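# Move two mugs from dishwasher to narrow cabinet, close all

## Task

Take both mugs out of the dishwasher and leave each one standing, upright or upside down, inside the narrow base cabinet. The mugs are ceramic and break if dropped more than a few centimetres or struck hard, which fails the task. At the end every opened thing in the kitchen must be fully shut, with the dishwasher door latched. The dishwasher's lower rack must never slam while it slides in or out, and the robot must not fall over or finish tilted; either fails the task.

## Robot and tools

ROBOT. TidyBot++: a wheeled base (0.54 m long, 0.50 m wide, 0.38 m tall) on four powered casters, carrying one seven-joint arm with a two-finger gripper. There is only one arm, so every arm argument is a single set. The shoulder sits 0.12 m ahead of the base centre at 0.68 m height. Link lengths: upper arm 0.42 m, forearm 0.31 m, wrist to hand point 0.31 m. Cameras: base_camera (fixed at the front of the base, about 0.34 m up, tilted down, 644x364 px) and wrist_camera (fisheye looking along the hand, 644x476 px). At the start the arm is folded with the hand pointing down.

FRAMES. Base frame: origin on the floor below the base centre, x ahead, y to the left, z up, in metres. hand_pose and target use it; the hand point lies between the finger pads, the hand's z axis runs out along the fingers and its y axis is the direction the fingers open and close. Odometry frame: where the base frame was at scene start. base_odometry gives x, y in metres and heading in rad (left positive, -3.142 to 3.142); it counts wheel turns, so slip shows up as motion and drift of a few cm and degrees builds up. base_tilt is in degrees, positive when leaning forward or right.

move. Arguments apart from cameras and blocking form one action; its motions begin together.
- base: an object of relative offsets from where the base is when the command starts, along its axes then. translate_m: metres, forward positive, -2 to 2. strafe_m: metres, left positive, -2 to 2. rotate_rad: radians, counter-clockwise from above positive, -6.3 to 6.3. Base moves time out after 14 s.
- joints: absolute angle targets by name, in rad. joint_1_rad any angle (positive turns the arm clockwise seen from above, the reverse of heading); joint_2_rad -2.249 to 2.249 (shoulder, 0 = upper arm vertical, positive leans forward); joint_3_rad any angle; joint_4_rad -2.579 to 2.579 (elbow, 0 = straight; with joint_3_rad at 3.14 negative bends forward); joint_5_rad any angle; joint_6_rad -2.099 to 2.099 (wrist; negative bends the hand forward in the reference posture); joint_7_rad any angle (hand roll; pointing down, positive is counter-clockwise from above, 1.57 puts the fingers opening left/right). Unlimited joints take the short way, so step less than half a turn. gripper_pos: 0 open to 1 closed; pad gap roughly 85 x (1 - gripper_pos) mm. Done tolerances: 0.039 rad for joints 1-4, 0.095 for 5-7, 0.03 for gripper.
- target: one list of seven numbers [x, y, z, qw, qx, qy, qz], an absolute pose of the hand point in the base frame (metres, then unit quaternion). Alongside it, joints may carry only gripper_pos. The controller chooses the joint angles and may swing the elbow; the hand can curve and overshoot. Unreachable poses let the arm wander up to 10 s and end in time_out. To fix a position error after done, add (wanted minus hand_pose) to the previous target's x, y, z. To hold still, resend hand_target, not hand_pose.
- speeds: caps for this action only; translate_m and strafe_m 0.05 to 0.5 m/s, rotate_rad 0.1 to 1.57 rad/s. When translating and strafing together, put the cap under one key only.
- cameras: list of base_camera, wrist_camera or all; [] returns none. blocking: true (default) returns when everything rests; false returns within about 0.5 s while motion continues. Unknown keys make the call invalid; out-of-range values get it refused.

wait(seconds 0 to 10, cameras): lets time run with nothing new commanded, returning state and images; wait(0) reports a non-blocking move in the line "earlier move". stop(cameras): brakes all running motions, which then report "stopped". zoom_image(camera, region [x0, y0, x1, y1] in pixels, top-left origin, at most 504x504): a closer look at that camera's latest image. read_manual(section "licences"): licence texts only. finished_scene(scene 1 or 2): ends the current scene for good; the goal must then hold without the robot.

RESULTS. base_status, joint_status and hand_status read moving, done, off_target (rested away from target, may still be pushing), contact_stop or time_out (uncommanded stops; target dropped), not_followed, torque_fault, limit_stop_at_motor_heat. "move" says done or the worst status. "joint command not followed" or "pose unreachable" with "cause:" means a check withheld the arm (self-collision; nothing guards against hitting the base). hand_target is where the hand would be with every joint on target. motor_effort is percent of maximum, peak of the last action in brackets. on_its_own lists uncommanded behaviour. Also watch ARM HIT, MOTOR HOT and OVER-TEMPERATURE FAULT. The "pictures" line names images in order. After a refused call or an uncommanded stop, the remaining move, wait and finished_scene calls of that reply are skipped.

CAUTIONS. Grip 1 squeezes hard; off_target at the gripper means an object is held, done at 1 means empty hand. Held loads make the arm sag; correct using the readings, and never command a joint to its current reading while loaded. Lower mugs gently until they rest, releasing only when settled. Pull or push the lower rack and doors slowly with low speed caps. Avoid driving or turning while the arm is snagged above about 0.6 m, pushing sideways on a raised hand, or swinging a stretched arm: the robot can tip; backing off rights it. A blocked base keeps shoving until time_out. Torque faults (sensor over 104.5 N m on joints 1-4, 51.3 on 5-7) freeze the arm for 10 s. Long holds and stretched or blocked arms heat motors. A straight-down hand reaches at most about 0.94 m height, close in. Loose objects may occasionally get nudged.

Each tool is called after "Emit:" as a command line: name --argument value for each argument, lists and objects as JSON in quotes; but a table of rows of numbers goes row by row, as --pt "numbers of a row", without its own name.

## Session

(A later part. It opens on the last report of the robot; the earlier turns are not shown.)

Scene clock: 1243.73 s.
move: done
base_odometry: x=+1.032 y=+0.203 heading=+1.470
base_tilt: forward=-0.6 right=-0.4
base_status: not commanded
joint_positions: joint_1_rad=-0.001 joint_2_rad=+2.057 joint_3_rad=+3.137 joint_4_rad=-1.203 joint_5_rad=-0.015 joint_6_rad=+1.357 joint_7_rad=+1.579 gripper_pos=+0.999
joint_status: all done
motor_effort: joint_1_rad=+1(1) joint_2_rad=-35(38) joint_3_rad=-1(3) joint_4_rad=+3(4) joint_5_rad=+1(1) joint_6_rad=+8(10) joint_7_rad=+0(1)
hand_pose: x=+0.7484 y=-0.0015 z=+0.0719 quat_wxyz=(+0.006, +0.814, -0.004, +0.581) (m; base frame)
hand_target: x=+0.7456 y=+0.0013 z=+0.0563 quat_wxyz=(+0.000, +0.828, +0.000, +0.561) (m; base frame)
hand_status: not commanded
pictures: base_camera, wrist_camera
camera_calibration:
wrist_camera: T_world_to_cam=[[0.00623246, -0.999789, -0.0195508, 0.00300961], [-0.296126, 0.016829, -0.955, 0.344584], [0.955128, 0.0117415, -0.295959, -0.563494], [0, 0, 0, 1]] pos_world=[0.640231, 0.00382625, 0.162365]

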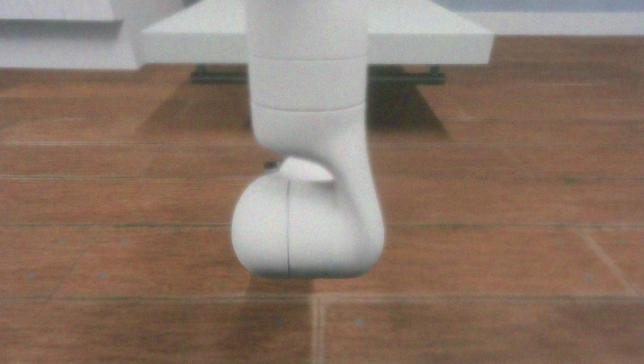

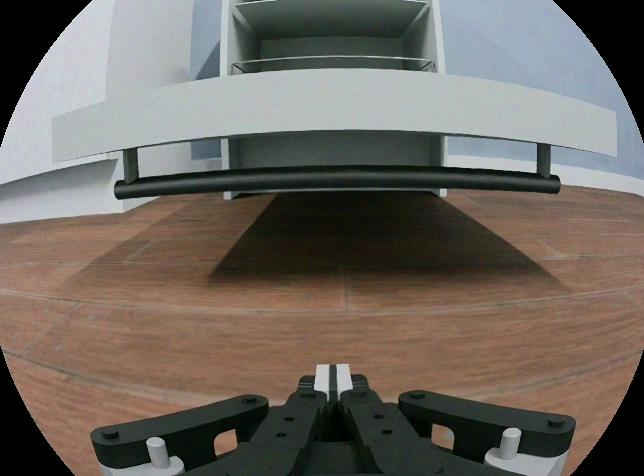

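Emit:
move --base '{"translate_m":0.22}' --speeds '{"translate_m":0.1}'

Scene clock: 1253.00 s.
move: done
base_odometry: x=+1.054 y=+0.422 heading=+1.470
base_tilt: forward=-0.6 right=-0.4
base_status: done
joint_positions: joint_1_rad=-0.001 joint_2_rad=+2.057 joint_3_rad=+3.137 joint_4_rad=-1.203 joint_5_rad=-0.015 joint_6_rad=+1.357 joint_7_rad=+1.579 gripper_pos=+0.999
joint_status: not commanded
motor_effort: joint_1_rad=+1(2) joint_2_rad=-36(38) joint_3_rad=-1(3) joint_4_rad=+4(5) joint_5_rad=+0(1) joint_6_rad=+9(10) joint_7_rad=+0(1)
hand_pose: x=+0.7485 y=-0.0015 z=+0.0720 quat_wxyz=(+0.006, +0.814, -0.004, +0.581) (m; base frame)
hand_target: x=+0.7456 y=+0.0013 z=+0.0563 quat_wxyz=(+0.000, +0.828, +0.000, +0.561) (m; base frame)
hand_status: not commanded
pictures: base_camera, wrist_camera
camera_calibration:
wrist_camera: T_world_to_cam=[[0.00614286, -0.999791, -0.01952, 0.00306276], [-0.295823, 0.0168298, -0.955095, 0.344532], [0.955223, 0.0116415, -0.295658, -0.563671], [0, 0, 0, 1]] pos_world=[0.640333, 0.0038257, 0.162466]

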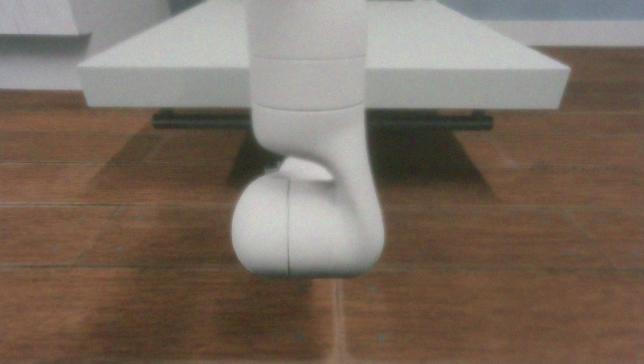

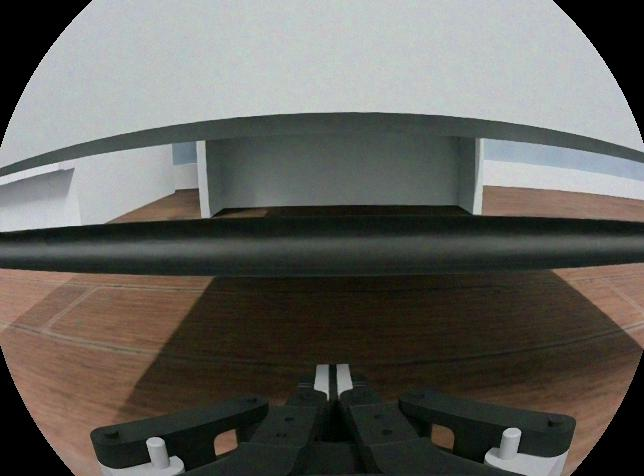

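Emit:
move --base '{"translate_m":0.018}' --speeds '{"translate_m":0.1}' --cameras '[]'

Emit:
move --joints '{"joint_2_rad":1.85,"joint_4_rad":-1.49,"joint_6_rad":1.68}'

Emit:
move --joints '{"joint_2_rad":1.72,"joint_4_rad":-1.65,"joint_6_rad":1.8}'

Scene clock: 1263.03 s.
move: done
base_odometry: x=+1.055 y=+0.440 heading=+1.471
base_tilt: forward=-0.6 right=-0.4
base_status: done
joint_positions: joint_1_rad=-0.001 joint_2_rad=+2.054 joint_3_rad=+3.137 joint_4_rad=-1.201 joint_5_rad=-0.015 joint_6_rad=+1.357 joint_7_rad=+1.579 gripper_pos=+0.999
joint_status: not commanded
motor_effort: joint_1_rad=+1(2) joint_2_rad=-35(37) joint_3_rad=-1(3) joint_4_rad=+3(4) joint_5_rad=+1(1) joint_6_rad=+9(9) joint_7_rad=+0(1)
hand_pose: x=+0.7509 y=-0.0015 z=+0.0743 quat_wxyz=(+0.006, +0.813, -0.004, +0.583) (m; base frame)
hand_target: x=+0.7456 y=+0.0013 z=+0.0563 quat_wxyz=(+0.000, +0.828, +0.000, +0.561) (m; base frame)
hand_status: not commanded
pictures: none
No camera images: "cameras" was empty.

Scene clock: 1264.50 s.
move: off_target
base_odometry: x=+1.055 y=+0.439 heading=+1.471
base_tilt: forward=-0.6 right=-0.4
base_status: not commanded
joint_positions: joint_1_rad=-0.001 joint_2_rad=+1.935 joint_3_rad=+3.137 joint_4_rad=-1.505 joint_5_rad=-0.015 joint_6_rad=+1.553 joint_7_rad=+1.579 gripper_pos=+0.999
joint_status: joint_2_rad off_target (ended at +1.935, target +1.850); joint_6_rad off_target (ended at +1.553, target +1.680); the others done
motor_effort: joint_1_rad=+1(2) joint_2_rad=-49(49) joint_3_rad=-1(3) joint_4_rad=+9(9) joint_5_rad=+0(1) joint_6_rad=+16(18) joint_7_rad=-1(1)
hand_pose: x=+0.7158 y=-0.0014 z=+0.1350 quat_wxyz=(+0.007, +0.809, -0.003, +0.587) (m; base frame)
hand_target: x=+0.7715 y=+0.0013 z=+0.2299 quat_wxyz=(+0.000, +0.738, +0.000, +0.675) (m; base frame)
hand_status: not commanded
pictures: base_camera, wrist_camera
camera_calibration:
wrist_camera: T_world_to_cam=[[0.00749006, -0.999831, -0.01681, 0.00323579], [-0.281074, 0.0140277, -0.959584, 0.385112], [0.959657, 0.0119122, -0.280921, -0.518936], [0, 0, 0, 1]] pos_world=[0.606221, 0.00401466, 0.223821]

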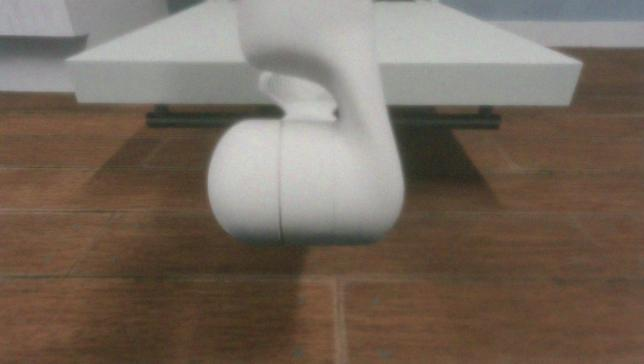

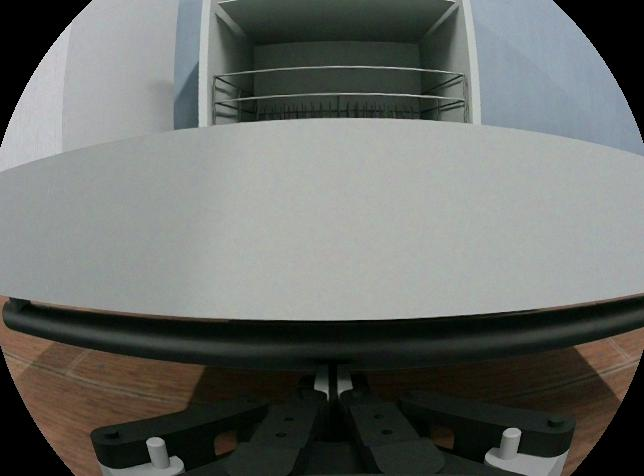

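Scene clock: 1265.63 s.
move: off_target
base_odometry: x=+1.055 y=+0.439 heading=+1.471
base_tilt: forward=-0.6 right=-0.4
base_status: not commanded
joint_positions: joint_1_rad=-0.001 joint_2_rad=+1.812 joint_3_rad=+3.137 joint_4_rad=-1.673 joint_5_rad=-0.015 joint_6_rad=+1.681 joint_7_rad=+1.579 gripper_pos=+0.999
joint_status: joint_2_rad off_target (ended at +1.812, target +1.720); joint_6_rad off_target (ended at +1.681, target +1.800); the others done
motor_effort: joint_1_rad=+1(2) joint_2_rad=-52(52) joint_3_rad=-1(2) joint_4_rad=+9(10) joint_5_rad=+1(2) joint_6_rad=+16(22) joint_7_rad=+0(1)
hand_pose: x=+0.7244 y=-0.0013 z=+0.2132 quat_wxyz=(+0.007, +0.785, -0.002, +0.620) (m; base frame)
hand_target: x=+0.7752 y=+0.0013 z=+0.3133 quat_wxyz=(+0.000, +0.707, +0.000, +0.707) (m; base frame)
hand_status: not commanded
pictures: base_camera, wrist_camera
camera_calibration:
wrist_camera: T_world_to_cam=[[0.00953674, -0.999847, -0.014647, 0.00269848], [-0.20179, 0.012422, -0.97935, 0.409242], [0.979382, 0.0122954, -0.201641, -0.536389], [0, 0, 0, 1]] pos_world=[0.607885, 0.0042096, 0.292673]

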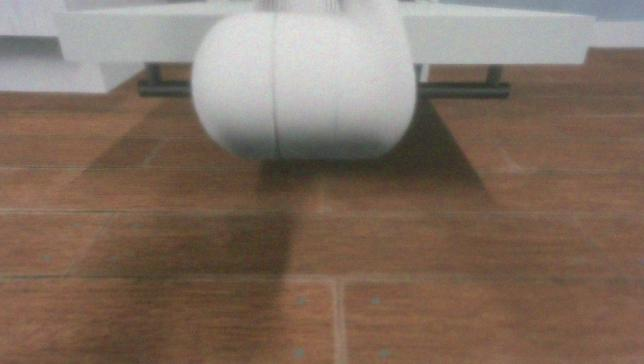

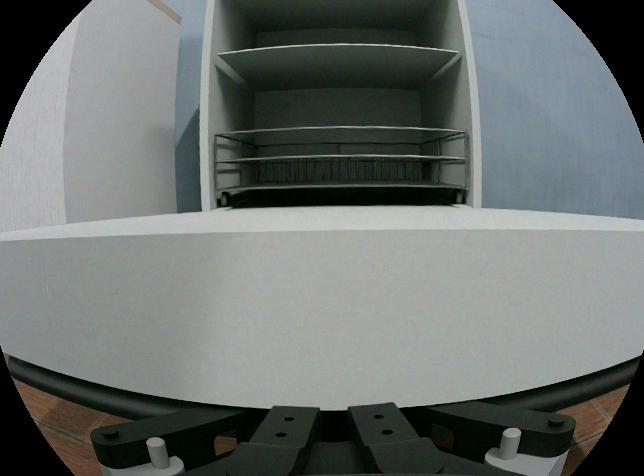

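Emit:
move --joints '{"joint_2_rad":1.57,"joint_4_rad":-1.82,"joint_6_rad":1.87}'

Emit:
move --joints '{"joint_2_rad":1.42,"joint_4_rad":-1.95,"joint_6_rad":1.87}'

Scene clock: 1271.73 s.
move: off_target
base_odometry: x=+1.055 y=+0.439 heading=+1.471
base_tilt: forward=-0.6 right=-0.4
base_status: not commanded
joint_positions: joint_1_rad=-0.001 joint_2_rad=+1.625 joint_3_rad=+3.137 joint_4_rad=-1.839 joint_5_rad=-0.015 joint_6_rad=+1.770 joint_7_rad=+1.579 gripper_pos=+0.999
joint_status: joint_2_rad off_target (ended at +1.625, target +1.570); joint_6_rad off_target (ended at +1.770, target +1.870); the others done
motor_effort: joint_1_rad=+1(1) joint_2_rad=-46(53) joint_3_rad=-2(3) joint_4_rad=+5(10) joint_5_rad=+1(2) joint_6_rad=+15(18) joint_7_rad=-1(1)
hand_pose: x=+0.7483 y=-0.0011 z=+0.3223 quat_wxyz=(+0.007, +0.750, -0.002, +0.662) (m; base frame)
hand_target: x=+0.7734 y=+0.0013 z=+0.3932 quat_wxyz=(+0.000, +0.689, +0.000, +0.725) (m; base frame)
hand_status: not commanded
pictures: base_camera, wrist_camera
camera_calibration:
wrist_camera: T_world_to_cam=[[0.0118822, -0.999853, -0.0123746, 0.00170461], [-0.0931643, 0.0112147, -0.995588, 0.444955], [0.99558, 0.0129826, -0.0930173, -0.584913], [0, 0, 0, 1]] pos_world=[0.623761, 0.00430803, 0.388605]

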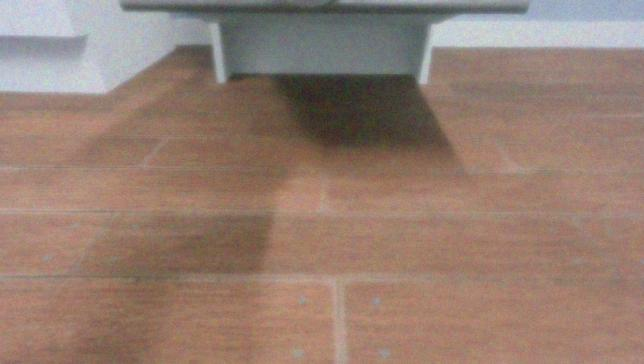

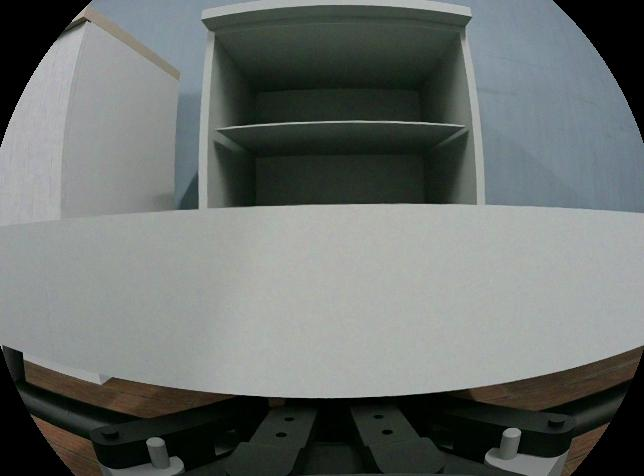

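Scene clock: 1272.93 s.
move: off_target
base_odometry: x=+1.055 y=+0.439 heading=+1.471
base_tilt: forward=-0.6 right=-0.4
base_status: not commanded
joint_positions: joint_1_rad=-0.001 joint_2_rad=+1.462 joint_3_rad=+3.137 joint_4_rad=-1.947 joint_5_rad=-0.015 joint_6_rad=+1.780 joint_7_rad=+1.579 gripper_pos=+0.999
joint_status: joint_2_rad off_target (ended at +1.462, target +1.420); the others done
motor_effort: joint_1_rad=+0(1) joint_2_rad=-45(52) joint_3_rad=-1(3) joint_4_rad=+4(6) joint_5_rad=+1(2) joint_6_rad=+14(21) joint_7_rad=-1(1)
hand_pose: x=+0.7651 y=-0.0012 z=+0.4064 quat_wxyz=(+0.007, +0.727, -0.002, +0.686) (m; base frame)
hand_target: x=+0.7743 y=+0.0013 z=+0.4608 quat_wxyz=(+0.000, +0.682, +0.000, +0.732) (m; base frame)
hand_status: not commanded
pictures: base_camera, wrist_camera
camera_calibration:
wrist_camera: T_world_to_cam=[[0.0129765, -0.999852, -0.0112702, 0.0011805], [-0.0274111, 0.0109112, -0.999565, 0.481556], [0.99954, 0.0132798, -0.0272654, -0.62368], [0, 0, 0, 1]] pos_world=[0.636578, 0.00420833, 0.464355]

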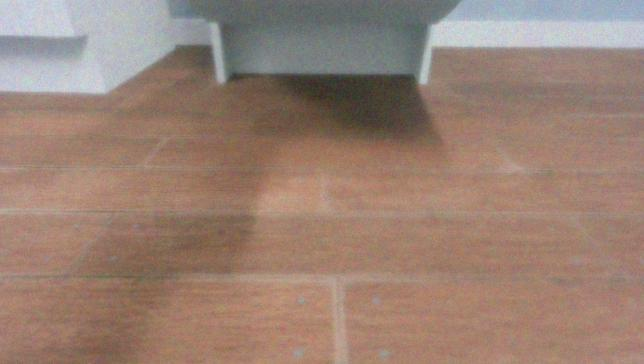

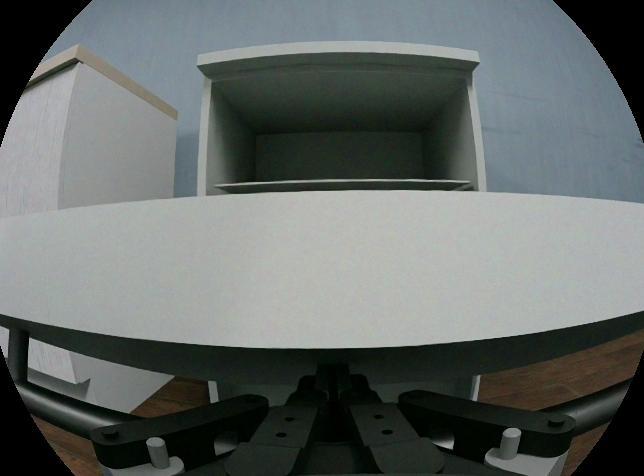

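Emit:
move --base '{"translate_m":0.06}' --speeds '{"translate_m":0.1}' --joints '{"joint_2_rad":1.26,"joint_4_rad":-2.06,"joint_6_rad":1.86}'

Emit:
move --base '{"translate_m":0.05}' --speeds '{"translate_m":0.1}' --joints '{"joint_2_rad":1.08,"joint_4_rad":-2.15,"joint_6_rad":1.8}'

Scene clock: 1281.50 s.
move: off_target
base_odometry: x=+1.061 y=+0.499 heading=+1.471
base_tilt: forward=-0.6 right=-0.4
base_status: done
joint_positions: joint_1_rad=-0.001 joint_2_rad=+1.319 joint_3_rad=+3.137 joint_4_rad=-2.105 joint_5_rad=-0.015 joint_6_rad=+1.783 joint_7_rad=+1.579 gripper_pos=+0.999
joint_status: joint_2_rad off_target (ended at +1.319, target +1.260); joint_4_rad off_target (ended at -2.105, target -2.060); the others done
motor_effort: joint_1_rad=+1(2) joint_2_rad=-47(53) joint_3_rad=-3(3) joint_4_rad=+9(20) joint_5_rad=+1(2) joint_6_rad=+16(20) joint_7_rad=+0(1)
hand_pose: x=+0.7495 y=-0.0011 z=+0.4629 quat_wxyz=(+0.007, +0.731, -0.002, +0.682) (m; base frame)
hand_target: x=+0.7732 y=+0.0013 z=+0.5355 quat_wxyz=(+0.000, +0.667, +0.000, +0.745) (m; base frame)
hand_status: not commanded
pictures: base_camera, wrist_camera
camera_calibration:
wrist_camera: T_world_to_cam=[[0.0135475, -0.999845, -0.0112439, 0.00176427], [-0.0392121, 0.010705, -0.999174, 0.546283], [0.999139, 0.0139772, -0.039061, -0.60064], [0, 0, 0, 1]] pos_world=[0.62152, 0.00431132, 0.52239]

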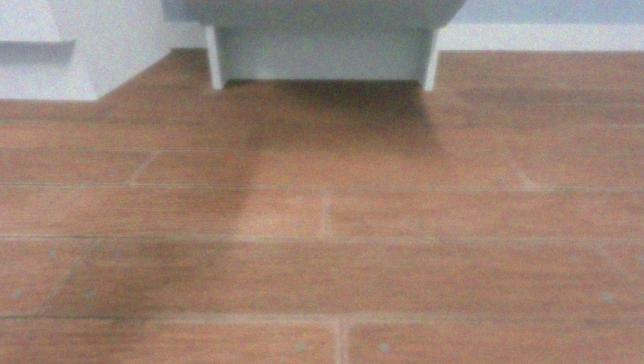

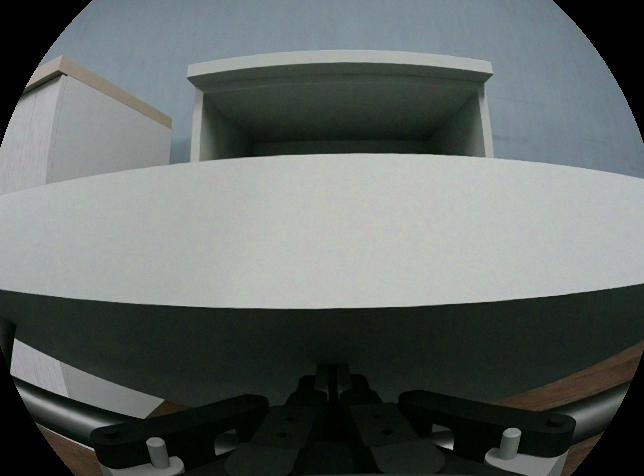

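Scene clock: 1282.73 s.
move: off_target
base_odometry: x=+1.066 y=+0.548 heading=+1.471
base_tilt: forward=-0.6 right=-0.4
base_status: done
joint_positions: joint_1_rad=+0.000 joint_2_rad=+1.149 joint_3_rad=+3.137 joint_4_rad=-2.246 joint_5_rad=-0.015 joint_6_rad=+1.760 joint_7_rad=+1.579 gripper_pos=+0.999
joint_status: joint_2_rad off_target (ended at +1.149, target +1.080); joint_4_rad off_target (ended at -2.246, target -2.150); the others done
motor_effort: joint_1_rad=+0(2) joint_2_rad=-46(50) joint_3_rad=-2(3) joint_4_rad=+19(28) joint_5_rad=+2(3) joint_6_rad=+20(22) joint_7_rad=+0(1)
hand_pose: x=+0.7348 y=-0.0014 z=+0.5300 quat_wxyz=(+0.007, +0.729, -0.002, +0.684) (m; base frame)
hand_target: x=+0.7705 y=+0.0013 z=+0.6107 quat_wxyz=(+0.000, +0.656, +0.000, +0.755) (m; base frame)
hand_status: not commanded
pictures: base_camera, wrist_camera
camera_calibration:
wrist_camera: T_world_to_cam=[[0.0137207, -0.999846, -0.010964, 0.00204283], [-0.0331157, 0.0105046, -0.999396, 0.608413], [0.999357, 0.0140755, -0.0329664, -0.586806], [0, 0, 0, 1]] pos_world=[0.606549, 0.00391096, 0.588723]

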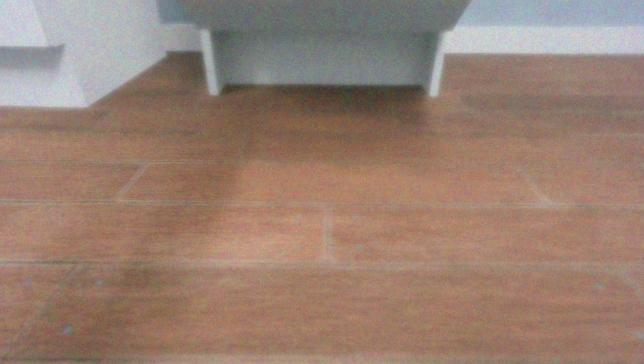

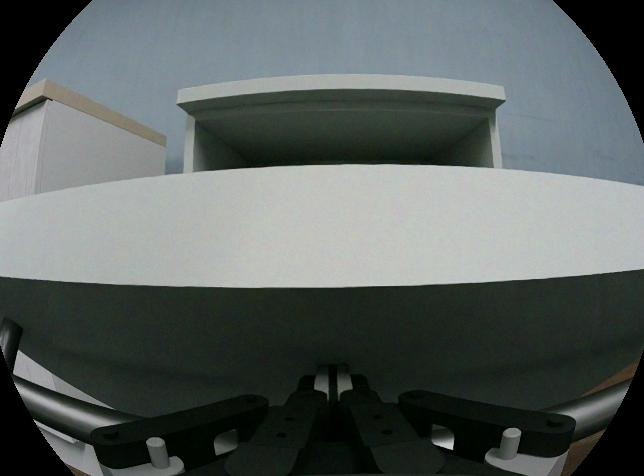

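Emit:
move --base '{"translate_m":0.07}' --speeds '{"translate_m":0.1}' --joints '{"joint_2_rad":0.92,"joint_4_rad":-2.19,"joint_6_rad":1.67}'

Emit:
move --base '{"translate_m":0.07}' --speeds '{"translate_m":0.1}' --joints '{"joint_2_rad":0.82,"joint_4_rad":-2.2,"joint_6_rad":1.6}'

Scene clock: 1290.47 s.
move: off_target
base_odometry: x=+1.073 y=+0.617 heading=+1.471
base_tilt: forward=-0.7 right=-0.4
base_status: done
joint_positions: joint_1_rad=+0.001 joint_2_rad=+0.953 joint_3_rad=+3.137 joint_4_rad=-2.408 joint_5_rad=-0.015 joint_6_rad=+1.648 joint_7_rad=+1.579 gripper_pos=+0.999
joint_status: joint_4_rad off_target (ended at -2.408, target -2.190); the others done
motor_effort: joint_1_rad=-2(2) joint_2_rad=-37(50) joint_3_rad=-3(3) joint_4_rad=+44(48) joint_5_rad=+3(4) joint_6_rad=+24(24) joint_7_rad=+1(1)
hand_pose: x=+0.7017 y=-0.0018 z=+0.5746 quat_wxyz=(+0.007, +0.756, -0.002, +0.655) (m; base frame)
hand_target: x=+0.7723 y=+0.0013 z=+0.6631 quat_wxyz=(+0.000, +0.659, +0.000, +0.752) (m; base frame)
hand_status: not commanded
pictures: base_camera, wrist_camera
camera_calibration:
wrist_camera: T_world_to_cam=[[0.0125164, -0.999837, -0.0129813, 0.00452454], [-0.111556, 0.011505, -0.993692, 0.703635], [0.993679, 0.0138856, -0.111393, -0.503107], [0, 0, 0, 1]] pos_world=[0.578365, 0.0034144, 0.643212]

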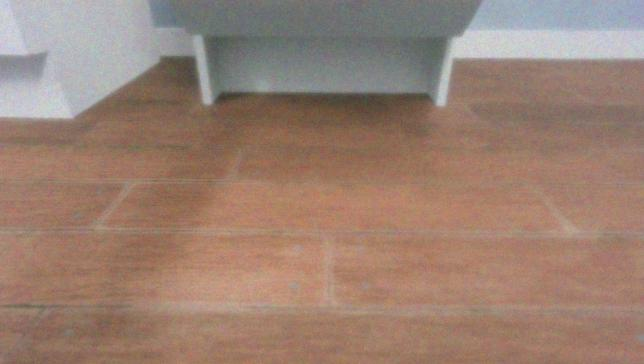

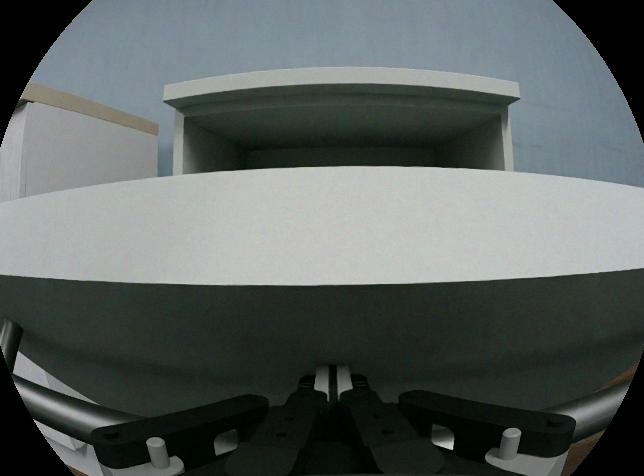

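Scene clock: 1291.93 s.
move: done
base_odometry: x=+1.080 y=+0.687 heading=+1.472
base_tilt: forward=-0.6 right=-0.4
base_status: done
joint_positions: joint_1_rad=+0.002 joint_2_rad=+0.812 joint_3_rad=+3.140 joint_4_rad=-2.180 joint_5_rad=-0.015 joint_6_rad=+1.613 joint_7_rad=+1.579 gripper_pos=+0.999
joint_status: all done
motor_effort: joint_1_rad=+1(3) joint_2_rad=-33(42) joint_3_rad=-1(4) joint_4_rad=+7(56) joint_5_rad=+0(4) joint_6_rad=+7(25) joint_7_rad=+0(1)
hand_pose: x=+0.7767 y=-0.0037 z=+0.7197 quat_wxyz=(+0.008, +0.636, -0.004, +0.771) (m; base frame)
hand_target: x=+0.7725 y=+0.0013 z=+0.7036 quat_wxyz=(+0.000, +0.652, +0.000, +0.758) (m; base frame)
hand_status: not commanded
pictures: base_camera, wrist_camera
camera_calibration:
wrist_camera: T_world_to_cam=[[0.0130342, -0.999887, -0.00744454, -0.000681391], [0.220474, 0.0101358, -0.97534, 0.585072], [0.975306, 0.0110715, 0.220582, -0.786161], [0, 0, 0, 1]] pos_world=[0.637763, 0.00209247, 0.744052]

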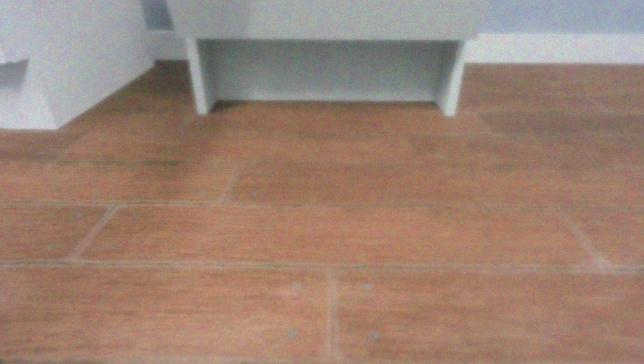

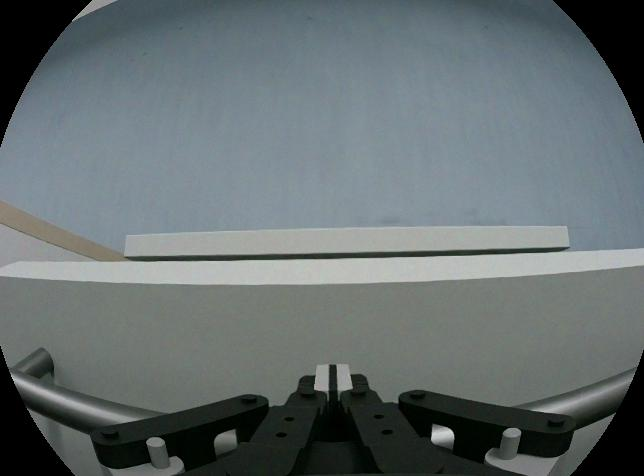

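Emit:
move --base '{"translate_m":0.07}' --speeds '{"translate_m":0.08}' --joints '{"joint_2_rad":0.63,"joint_4_rad":-2.21,"joint_6_rad":1.38}'

Emit:
move --base '{"translate_m":0.08}' --speeds '{"translate_m":0.08}' --joints '{"joint_2_rad":0.49,"joint_4_rad":-2.21,"joint_6_rad":1.2}'

Scene clock: 1298.63 s.
move: done
base_odometry: x=+1.087 y=+0.756 heading=+1.472
base_tilt: forward=-0.6 right=-0.4
base_status: done
joint_positions: joint_1_rad=+0.002 joint_2_rad=+0.656 joint_3_rad=+3.140 joint_4_rad=-2.218 joint_5_rad=-0.015 joint_6_rad=+1.432 joint_7_rad=+1.579 gripper_pos=+0.999
joint_status: all done
motor_effort: joint_1_rad=+1(2) joint_2_rad=-35(39) joint_3_rad=-1(3) joint_4_rad=+14(16) joint_5_rad=+1(3) joint_6_rad=+11(13) joint_7_rad=-1(1)
hand_pose: x=+0.7674 y=-0.0038 z=+0.7516 quat_wxyz=(+0.007, +0.661, -0.004, +0.751) (m; base frame)
hand_target: x=+0.7697 y=+0.0013 z=+0.7560 quat_wxyz=(+0.000, +0.667, +0.000, +0.745) (m; base frame)
hand_status: not commanded
pictures: base_camera, wrist_camera
camera_calibration:
wrist_camera: T_world_to_cam=[[0.0127881, -0.999865, -0.0103472, 0.00186028], [0.157843, 0.0122369, -0.987388, 0.675338], [0.987381, 0.0109936, 0.157978, -0.746387], [0, 0, 0, 1]] pos_world=[0.630348, 0.00180147, 0.784753]

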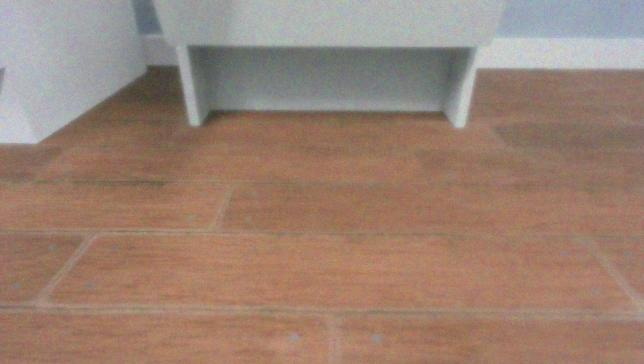

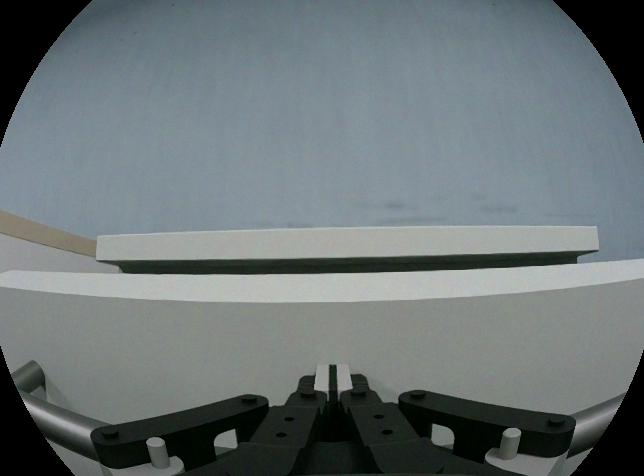

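Scene clock: 1300.17 s.
move: done
base_odometry: x=+1.095 y=+0.836 heading=+1.472
base_tilt: forward=-0.7 right=-0.4
base_status: done
joint_positions: joint_1_rad=+0.002 joint_2_rad=+0.503 joint_3_rad=+3.141 joint_4_rad=-2.227 joint_5_rad=-0.015 joint_6_rad=+1.263 joint_7_rad=+1.579 gripper_pos=+0.999
joint_status: all done
motor_effort: joint_1_rad=+1(2) joint_2_rad=-30(37) joint_3_rad=-1(3) joint_4_rad=+13(18) joint_5_rad=+1(2) joint_6_rad=+10(13) joint_7_rad=-1(1)
hand_pose: x=+0.7572 y=-0.0040 z=+0.7946 quat_wxyz=(+0.006, +0.669, -0.005, +0.743) (m; base frame)
hand_target: x=+0.7619 y=+0.0013 z=+0.7909 quat_wxyz=(+0.000, +0.682, +0.000, +0.732) (m; base frame)
hand_status: not commanded
pictures: base_camera, wrist_camera
camera_calibration:
wrist_camera: T_world_to_cam=[[0.0126839, -0.999843, -0.0123467, 0.00389367], [0.13419, 0.0139381, -0.990858, 0.740164], [0.990875, 0.0109112, 0.134345, -0.726967], [0, 0, 0, 1]] pos_world=[0.620961, 0.00150864, 0.83111]

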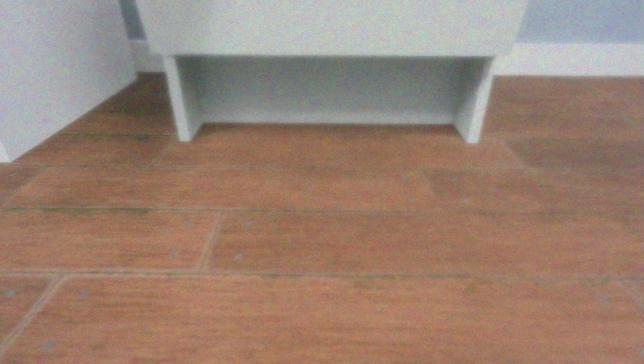

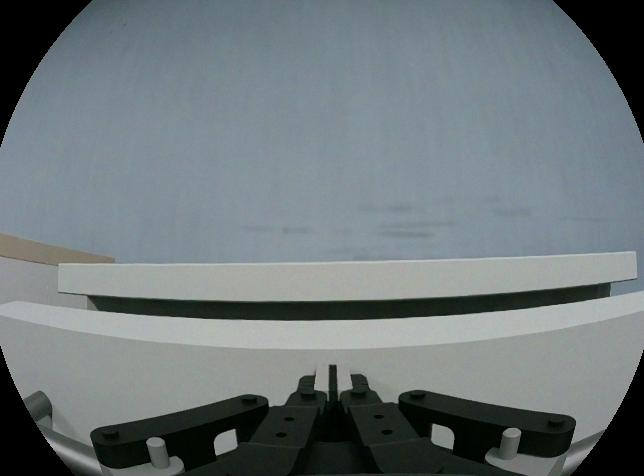

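Emit:
move --base '{"translate_m":0.08}' --speeds '{"translate_m":0.06}'

Emit:
move --base '{"translate_m":0.06}' --speeds '{"translate_m":0.05}'

Scene clock: 1305.50 s.
move: done
base_odometry: x=+1.103 y=+0.916 heading=+1.472
base_tilt: forward=-0.6 right=-0.4
base_status: done
joint_positions: joint_1_rad=+0.002 joint_2_rad=+0.487 joint_3_rad=+3.141 joint_4_rad=-2.228 joint_5_rad=-0.015 joint_6_rad=+1.262 joint_7_rad=+1.579 gripper_pos=+0.999
joint_status: not commanded
motor_effort: joint_1_rad=+1(2) joint_2_rad=-29(32) joint_3_rad=-1(3) joint_4_rad=+13(19) joint_5_rad=+1(3) joint_6_rad=+8(10) joint_7_rad=-1(1)
hand_pose: x=+0.7551 y=-0.0042 z=+0.8043 quat_wxyz=(+0.007, +0.664, -0.005, +0.748) (m; base frame)
hand_target: x=+0.7619 y=+0.0013 z=+0.7909 quat_wxyz=(+0.000, +0.682, +0.000, +0.732) (m; base frame)
hand_status: not commanded
pictures: base_camera, wrist_camera
camera_calibration:
wrist_camera: T_world_to_cam=[[0.0125175, -0.999851, -0.0119136, 0.00365756], [0.148516, 0.0136415, -0.988816, 0.737553], [0.988831, 0.0106081, 0.148665, -0.736223], [0, 0, 0, 1]] pos_world=[0.618415, 0.00140561, 0.838798]

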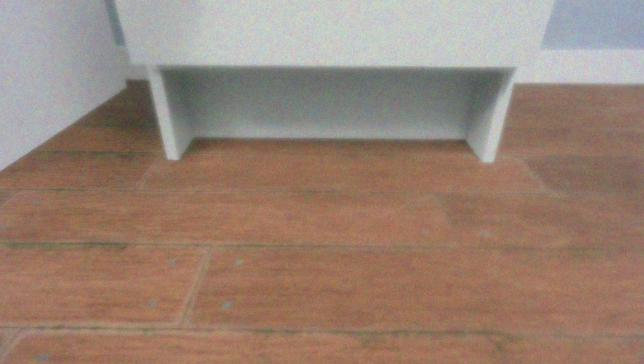

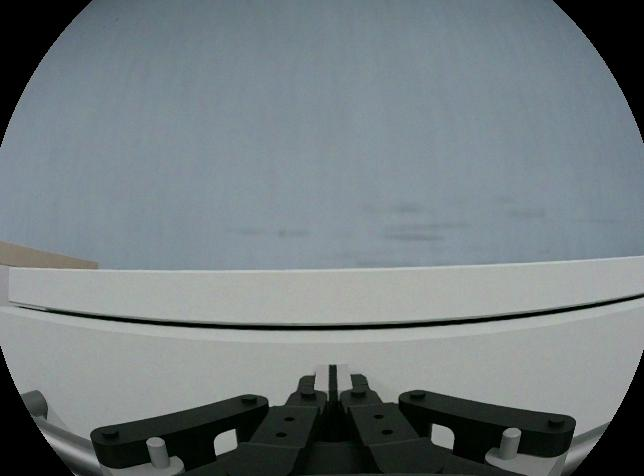

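Scene clock: 1307.27 s.
move: done
base_odometry: x=+1.108 y=+0.975 heading=+1.473
base_tilt: forward=-0.7 right=-0.4
base_status: done
joint_positions: joint_1_rad=+0.002 joint_2_rad=+0.434 joint_3_rad=+3.141 joint_4_rad=-2.300 joint_5_rad=-0.015 joint_6_rad=+1.261 joint_7_rad=+1.579 gripper_pos=+0.999
joint_status: not commanded
motor_effort: joint_1_rad=+0(1) joint_2_rad=-17(30) joint_3_rad=-1(4) joint_4_rad=+31(35) joint_5_rad=+2(3) joint_6_rad=+5(10) joint_7_rad=-1(1)
hand_pose: x=+0.7304 y=-0.0042 z=+0.8051 quat_wxyz=(+0.007, +0.672, -0.005, +0.741) (m; base frame)
hand_target: x=+0.7619 y=+0.0013 z=+0.7909 quat_wxyz=(+0.000, +0.682, +0.000, +0.732) (m; base frame)
hand_status: not commanded
pictures: base_camera, wrist_camera
camera_calibration:
wrist_camera: T_world_to_cam=[[0.0122793, -0.999849, -0.0122723, 0.0044456], [0.127788, 0.0137417, -0.991706, 0.759501], [0.991725, 0.0106092, 0.127938, -0.697318], [0, 0, 0, 1]] pos_world=[0.594438, 0.00140607, 0.842469]

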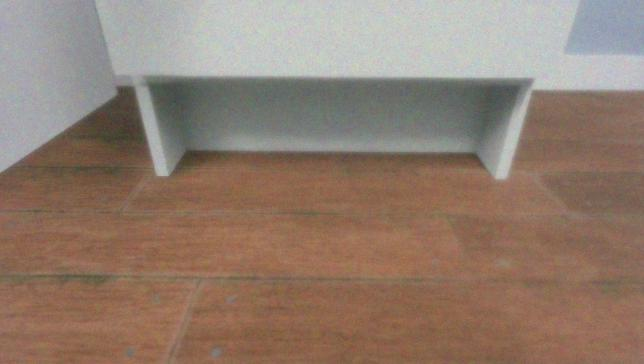

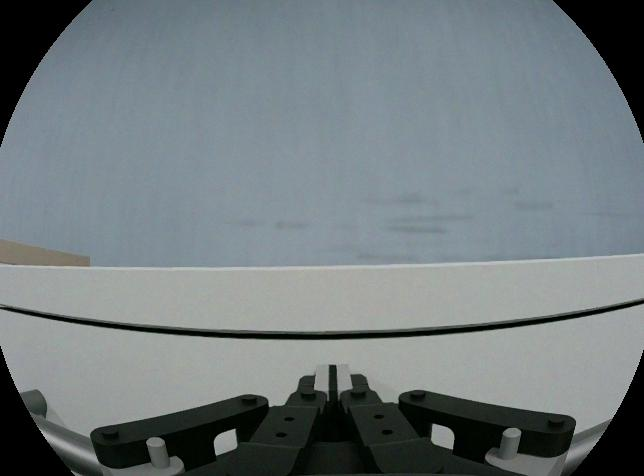

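Final latch push.

Emit:
move --base '{"translate_m":0.05}' --speeds '{"translate_m":0.05}'

Scene clock: 1312.87 s.
move: time_out
base_odometry: x=+1.113 y=+1.021 heading=+1.470
base_tilt: forward=-0.7 right=-0.4
base_status: translate_m time_out (by the wheels' count: +0.047 of +0.050)
joint_positions: joint_1_rad=+0.008 joint_2_rad=+0.375 joint_3_rad=+3.141 joint_4_rad=-2.383 joint_5_rad=-0.014 joint_6_rad=+1.261 joint_7_rad=+1.579 gripper_pos=+0.999
joint_status: not commanded
motor_effort: joint_1_rad=+0(4) joint_2_rad=-4(19) joint_3_rad=-1(4) joint_4_rad=+45(51) joint_5_rad=+2(5) joint_6_rad=+1(5) joint_7_rad=+0(1)
hand_pose: x=+0.7011 y=-0.0074 z=+0.8045 quat_wxyz=(+0.009, +0.681, -0.006, +0.732) (m; base frame)
hand_target: x=+0.7619 y=+0.0013 z=+0.7909 quat_wxyz=(+0.000, +0.682, +0.000, +0.732) (m; base frame)
hand_status: not commanded
pictures: base_camera, wrist_camera
camera_calibration:
wrist_camera: T_world_to_cam=[[0.00633601, -0.999902, -0.0125092, 0.00595635], [0.103842, 0.0130997, -0.994508, 0.781702], [0.994574, 0.00500224, 0.103914, -0.650907], [0, 0, 0, 1]] pos_world=[0.566164, -0.00102832, 0.845122]

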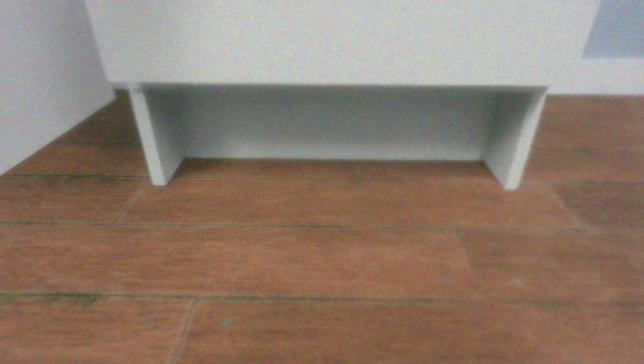

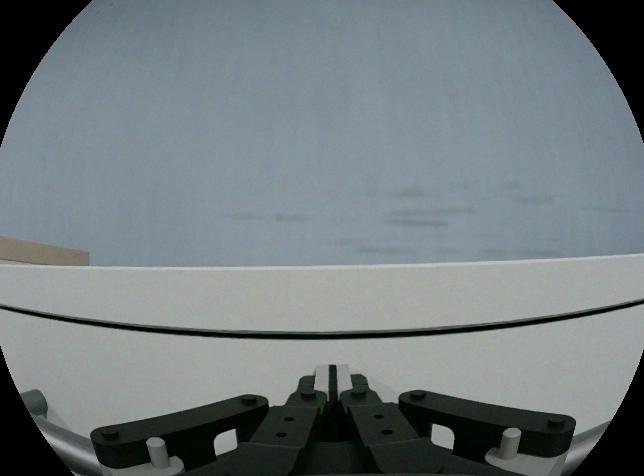

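Emit:
move --base '{"translate_m":-0.75}'

Emit:
move --base '{"rotate_rad":1.571}' --joints '{"joint_1_rad":0,"joint_2_rad":-0.3,"joint_4_rad":-2.5,"joint_6_rad":0.45}'

Scene clock: 1320.30 s.
move: done
base_odometry: x=+1.037 y=+0.275 heading=+1.471
base_tilt: forward=-0.6 right=-0.4
base_status: done
joint_positions: joint_1_rad=+0.008 joint_2_rad=+0.492 joint_3_rad=+3.141 joint_4_rad=-2.204 joint_5_rad=-0.014 joint_6_rad=+1.249 joint_7_rad=+1.579 gripper_pos=+0.999
joint_status: not commanded
motor_effort: joint_1_rad=+1(2) joint_2_rad=-30(32) joint_3_rad=-1(2) joint_4_rad=+12(44) joint_5_rad=+1(2) joint_6_rad=+9(10) joint_7_rad=+0(1)
hand_pose: x=+0.7622 y=-0.0077 z=+0.8076 quat_wxyz=(+0.009, +0.662, -0.006, +0.750) (m; base frame)
hand_target: x=+0.7619 y=+0.0013 z=+0.7909 quat_wxyz=(+0.000, +0.682, +0.000, +0.732) (m; base frame)
hand_status: not commanded
pictures: base_camera, wrist_camera
camera_calibration:
wrist_camera: T_world_to_cam=[[0.00734468, -0.999901, -0.0120038, 0.00417863], [0.154501, 0.0129947, -0.987907, 0.734463], [0.987965, 0.00540126, 0.154581, -0.747859], [0, 0, 0, 1]] pos_world=[0.625353, -0.00132655, 0.841236]

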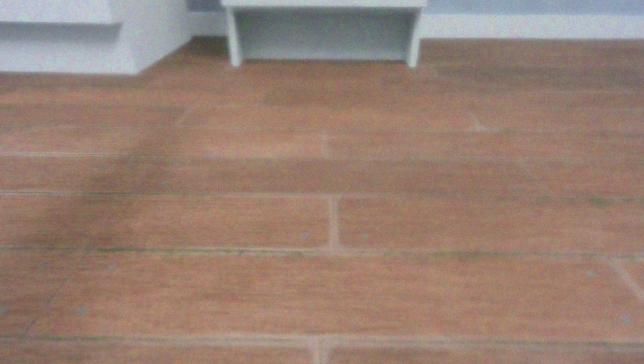

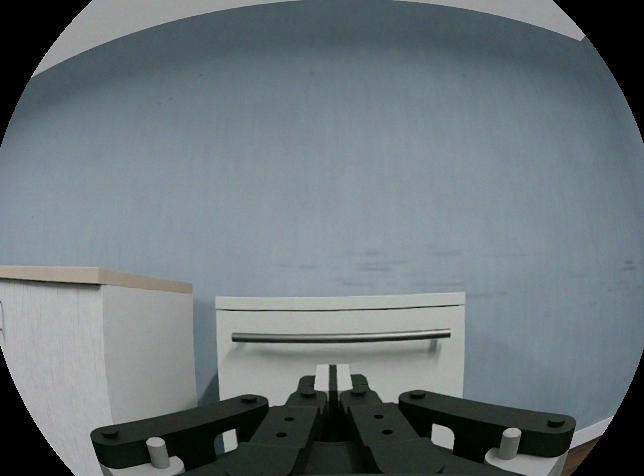

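Scene clock: 1322.70 s.
move: done
base_odometry: x=+1.037 y=+0.275 heading=+3.042
base_tilt: forward=-0.6 right=-0.4
base_status: done
joint_positions: joint_1_rad=+0.000 joint_2_rad=-0.291 joint_3_rad=+3.135 joint_4_rad=-2.472 joint_5_rad=-0.014 joint_6_rad=+0.527 joint_7_rad=+1.579 gripper_pos=+0.999
joint_status: all done
motor_effort: joint_1_rad=+1(5) joint_2_rad=-9(33) joint_3_rad=-1(4) joint_4_rad=+19(20) joint_5_rad=+1(2) joint_6_rad=+9(10) joint_7_rad=-1(1)
hand_pose: x=+0.5660 y=+0.0020 z=+0.8788 quat_wxyz=(+0.000, +0.736, -0.001, +0.677) (m; base frame)
hand_target: x=+0.5551 y=+0.0013 z=+0.8433 quat_wxyz=(+0.000, +0.768, +0.000, +0.641) (m; base frame)
hand_status: not commanded
pictures: base_camera, wrist_camera
camera_calibration:
wrist_camera: T_world_to_cam=[[0.0233893, -0.999498, -0.0213504, 0.0152138], [-0.0525726, 0.020097, -0.998415, 0.961422], [0.998343, 0.0244747, -0.0520762, -0.389282], [0, 0, 0, 1]] pos_world=[0.438826, 0.00541203, 0.93995]

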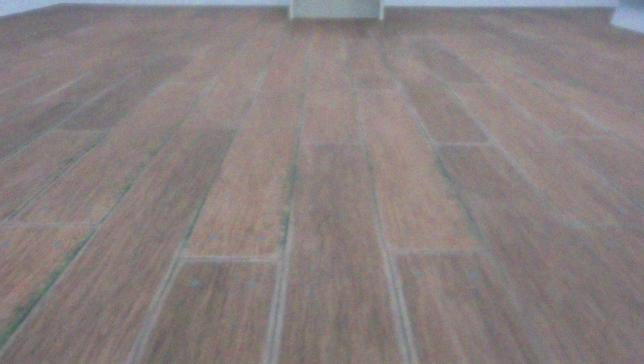

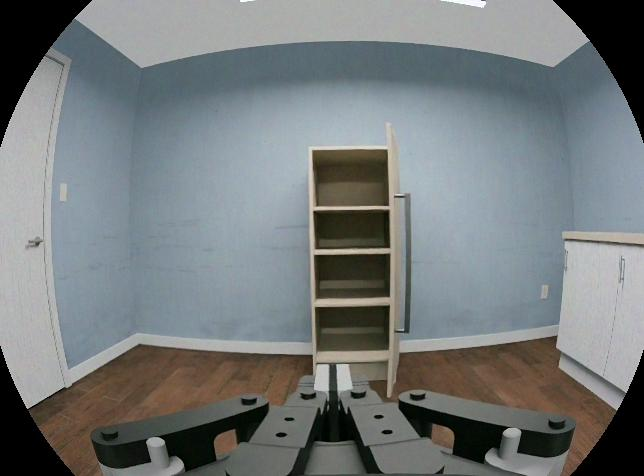

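Emit:
move --base '{"translate_m":0.6,"strafe_m":-0.6}' --joints '{"joint_1_rad":0,"joint_2_rad":1.31,"joint_4_rad":-1.975,"joint_6_rad":1.8}' --cameras '[]'

Emit:
move --base '{"translate_m":0.4}' --joints '{"joint_2_rad":1.5,"joint_4_rad":-1.9,"joint_6_rad":1.9}'

Scene clock: 1347.67 s.
move: done
base_odometry: x=+0.500 y=+0.932 heading=+3.042
base_tilt: forward=-0.6 right=-0.4
base_status: done
joint_positions: joint_1_rad=+0.001 joint_2_rad=+1.299 joint_3_rad=+3.137 joint_4_rad=-1.997 joint_5_rad=-0.014 joint_6_rad=+1.724 joint_7_rad=+1.579 gripper_pos=+0.999
joint_status: all done
motor_effort: joint_1_rad=+1(3) joint_2_rad=-39(41) joint_3_rad=-1(3) joint_4_rad=+3(20) joint_5_rad=+1(1) joint_6_rad=+9(11) joint_7_rad=-1(1)
hand_pose: x=+0.7872 y=-0.0020 z=+0.4837 quat_wxyz=(+0.007, +0.708, -0.003, +0.707) (m; base frame)
hand_target: x=+0.7908 y=+0.0014 z=+0.5058 quat_wxyz=(+0.000, +0.676, +0.000, +0.737) (m; base frame)
hand_status: not commanded
pictures: none
No camera images: "cameras" was empty.

Scene clock: 1349.83 s.
move: done
base_odometry: x=+0.102 y=+0.972 heading=+3.042
base_tilt: forward=-0.6 right=-0.4
base_status: done
joint_positions: joint_1_rad=+0.001 joint_2_rad=+1.495 joint_3_rad=+3.137 joint_4_rad=-1.916 joint_5_rad=-0.014 joint_6_rad=+1.828 joint_7_rad=+1.579 gripper_pos=+0.999
joint_status: all done
motor_effort: joint_1_rad=+1(3) joint_2_rad=-38(41) joint_3_rad=-2(3) joint_4_rad=+1(4) joint_5_rad=+1(1) joint_6_rad=+9(11) joint_7_rad=-1(1)
hand_pose: x=+0.7663 y=-0.0021 z=+0.4070 quat_wxyz=(+0.008, +0.711, -0.002, +0.703) (m; base frame)
hand_target: x=+0.7689 y=+0.0014 z=+0.4297 quat_wxyz=(+0.000, +0.682, +0.000, +0.732) (m; base frame)
hand_status: not commanded
pictures: base_camera, wrist_camera
camera_calibration:
wrist_camera: T_world_to_cam=[[0.0124512, -0.999875, -0.00969308, 0.000038143], [0.0185025, 0.00992256, -0.99978, 0.44712], [0.999751, 0.0122691, 0.0186238, -0.643622], [0, 0, 0, 1]] pos_world=[0.635188, 0.00349823, 0.459008]

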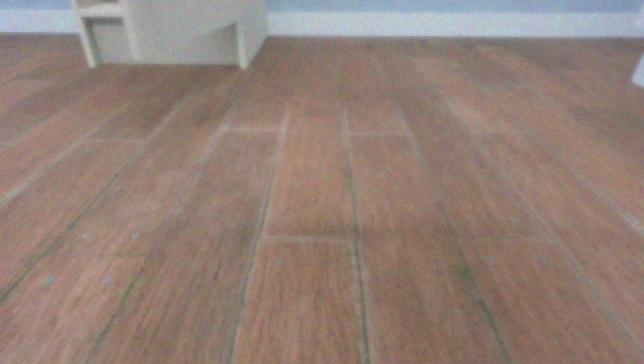

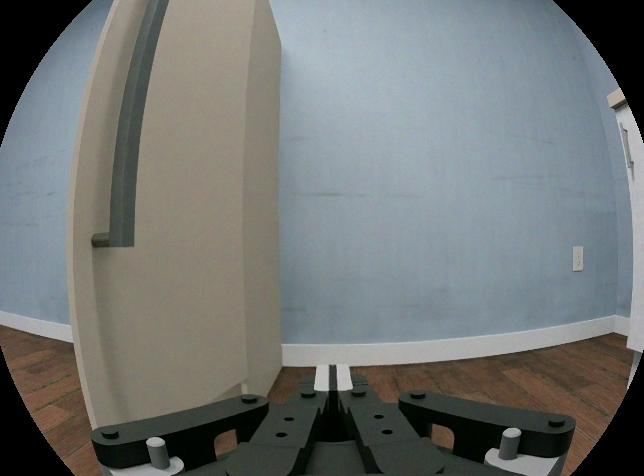

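Emit:
move --base '{"translate_m":0.34}' --speeds '{"translate_m":0.3}' --cameras '[]'

Emit:
move --base '{"strafe_m":0.45}' --speeds '{"strafe_m":0.15}'

Scene clock: 1364.70 s.
move: done
base_odometry: x=-0.236 y=+1.006 heading=+3.042
base_tilt: forward=-0.6 right=-0.4
base_status: done
joint_positions: joint_1_rad=+0.001 joint_2_rad=+1.495 joint_3_rad=+3.137 joint_4_rad=-1.915 joint_5_rad=-0.014 joint_6_rad=+1.829 joint_7_rad=+1.579 gripper_pos=+0.999
joint_status: not commanded
motor_effort: joint_1_rad=+1(2) joint_2_rad=-37(39) joint_3_rad=-2(3) joint_4_rad=+1(2) joint_5_rad=+1(1) joint_6_rad=+8(10) joint_7_rad=-1(2)
hand_pose: x=+0.7664 y=-0.0021 z=+0.4074 quat_wxyz=(+0.008, +0.711, -0.002, +0.703) (m; base frame)
hand_target: x=+0.7689 y=+0.0014 z=+0.4297 quat_wxyz=(+0.000, +0.682, +0.000, +0.732) (m; base frame)
hand_status: not commanded
pictures: none
No camera images: "cameras" was empty.

Scene clock: 1368.40 s.
move: done
base_odometry: x=-0.281 y=+0.558 heading=+3.042
base_tilt: forward=-0.6 right=-0.4
base_status: done
joint_positions: joint_1_rad=+0.002 joint_2_rad=+1.495 joint_3_rad=+3.142 joint_4_rad=-1.915 joint_5_rad=-0.017 joint_6_rad=+1.830 joint_7_rad=+1.579 gripper_pos=+0.999
joint_status: not commanded
motor_effort: joint_1_rad=+1(5) joint_2_rad=-38(39) joint_3_rad=-2(4) joint_4_rad=+1(2) joint_5_rad=+1(5) joint_6_rad=+9(10) joint_7_rad=-1(1)
hand_pose: x=+0.7663 y=-0.0048 z=+0.4075 quat_wxyz=(+0.011, +0.711, -0.002, +0.704) (m; base frame)
hand_target: x=+0.7689 y=+0.0014 z=+0.4297 quat_wxyz=(+0.000, +0.682, +0.000, +0.732) (m; base frame)
hand_status: not commanded
pictures: base_camera, wrist_camera
camera_calibration:
wrist_camera: T_world_to_cam=[[0.00902538, -0.999947, -0.00496894, -0.00189245], [0.020943, 0.00515707, -0.999767, 0.445792], [0.99974, 0.00891922, 0.0209885, -0.644596], [0, 0, 0, 1]] pos_world=[0.63511, 0.00155796, 0.459208]

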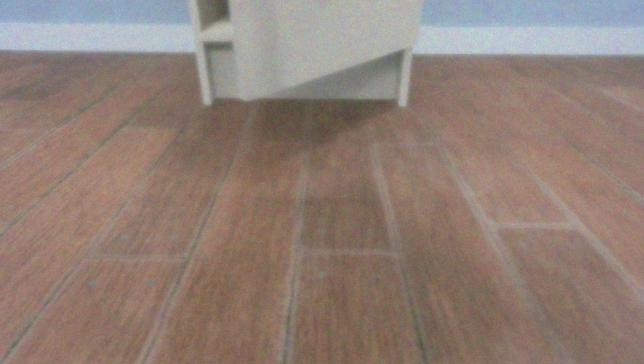

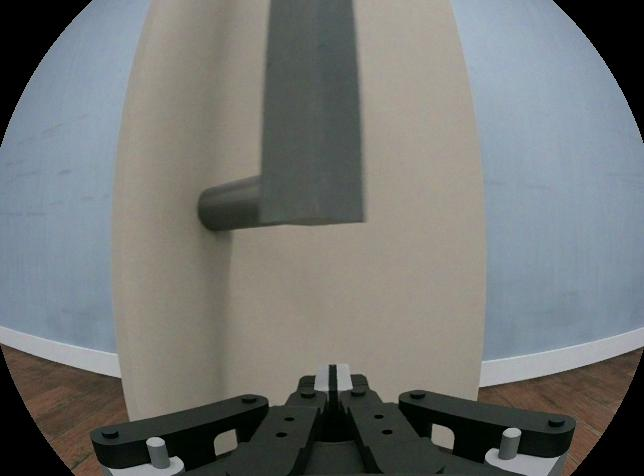

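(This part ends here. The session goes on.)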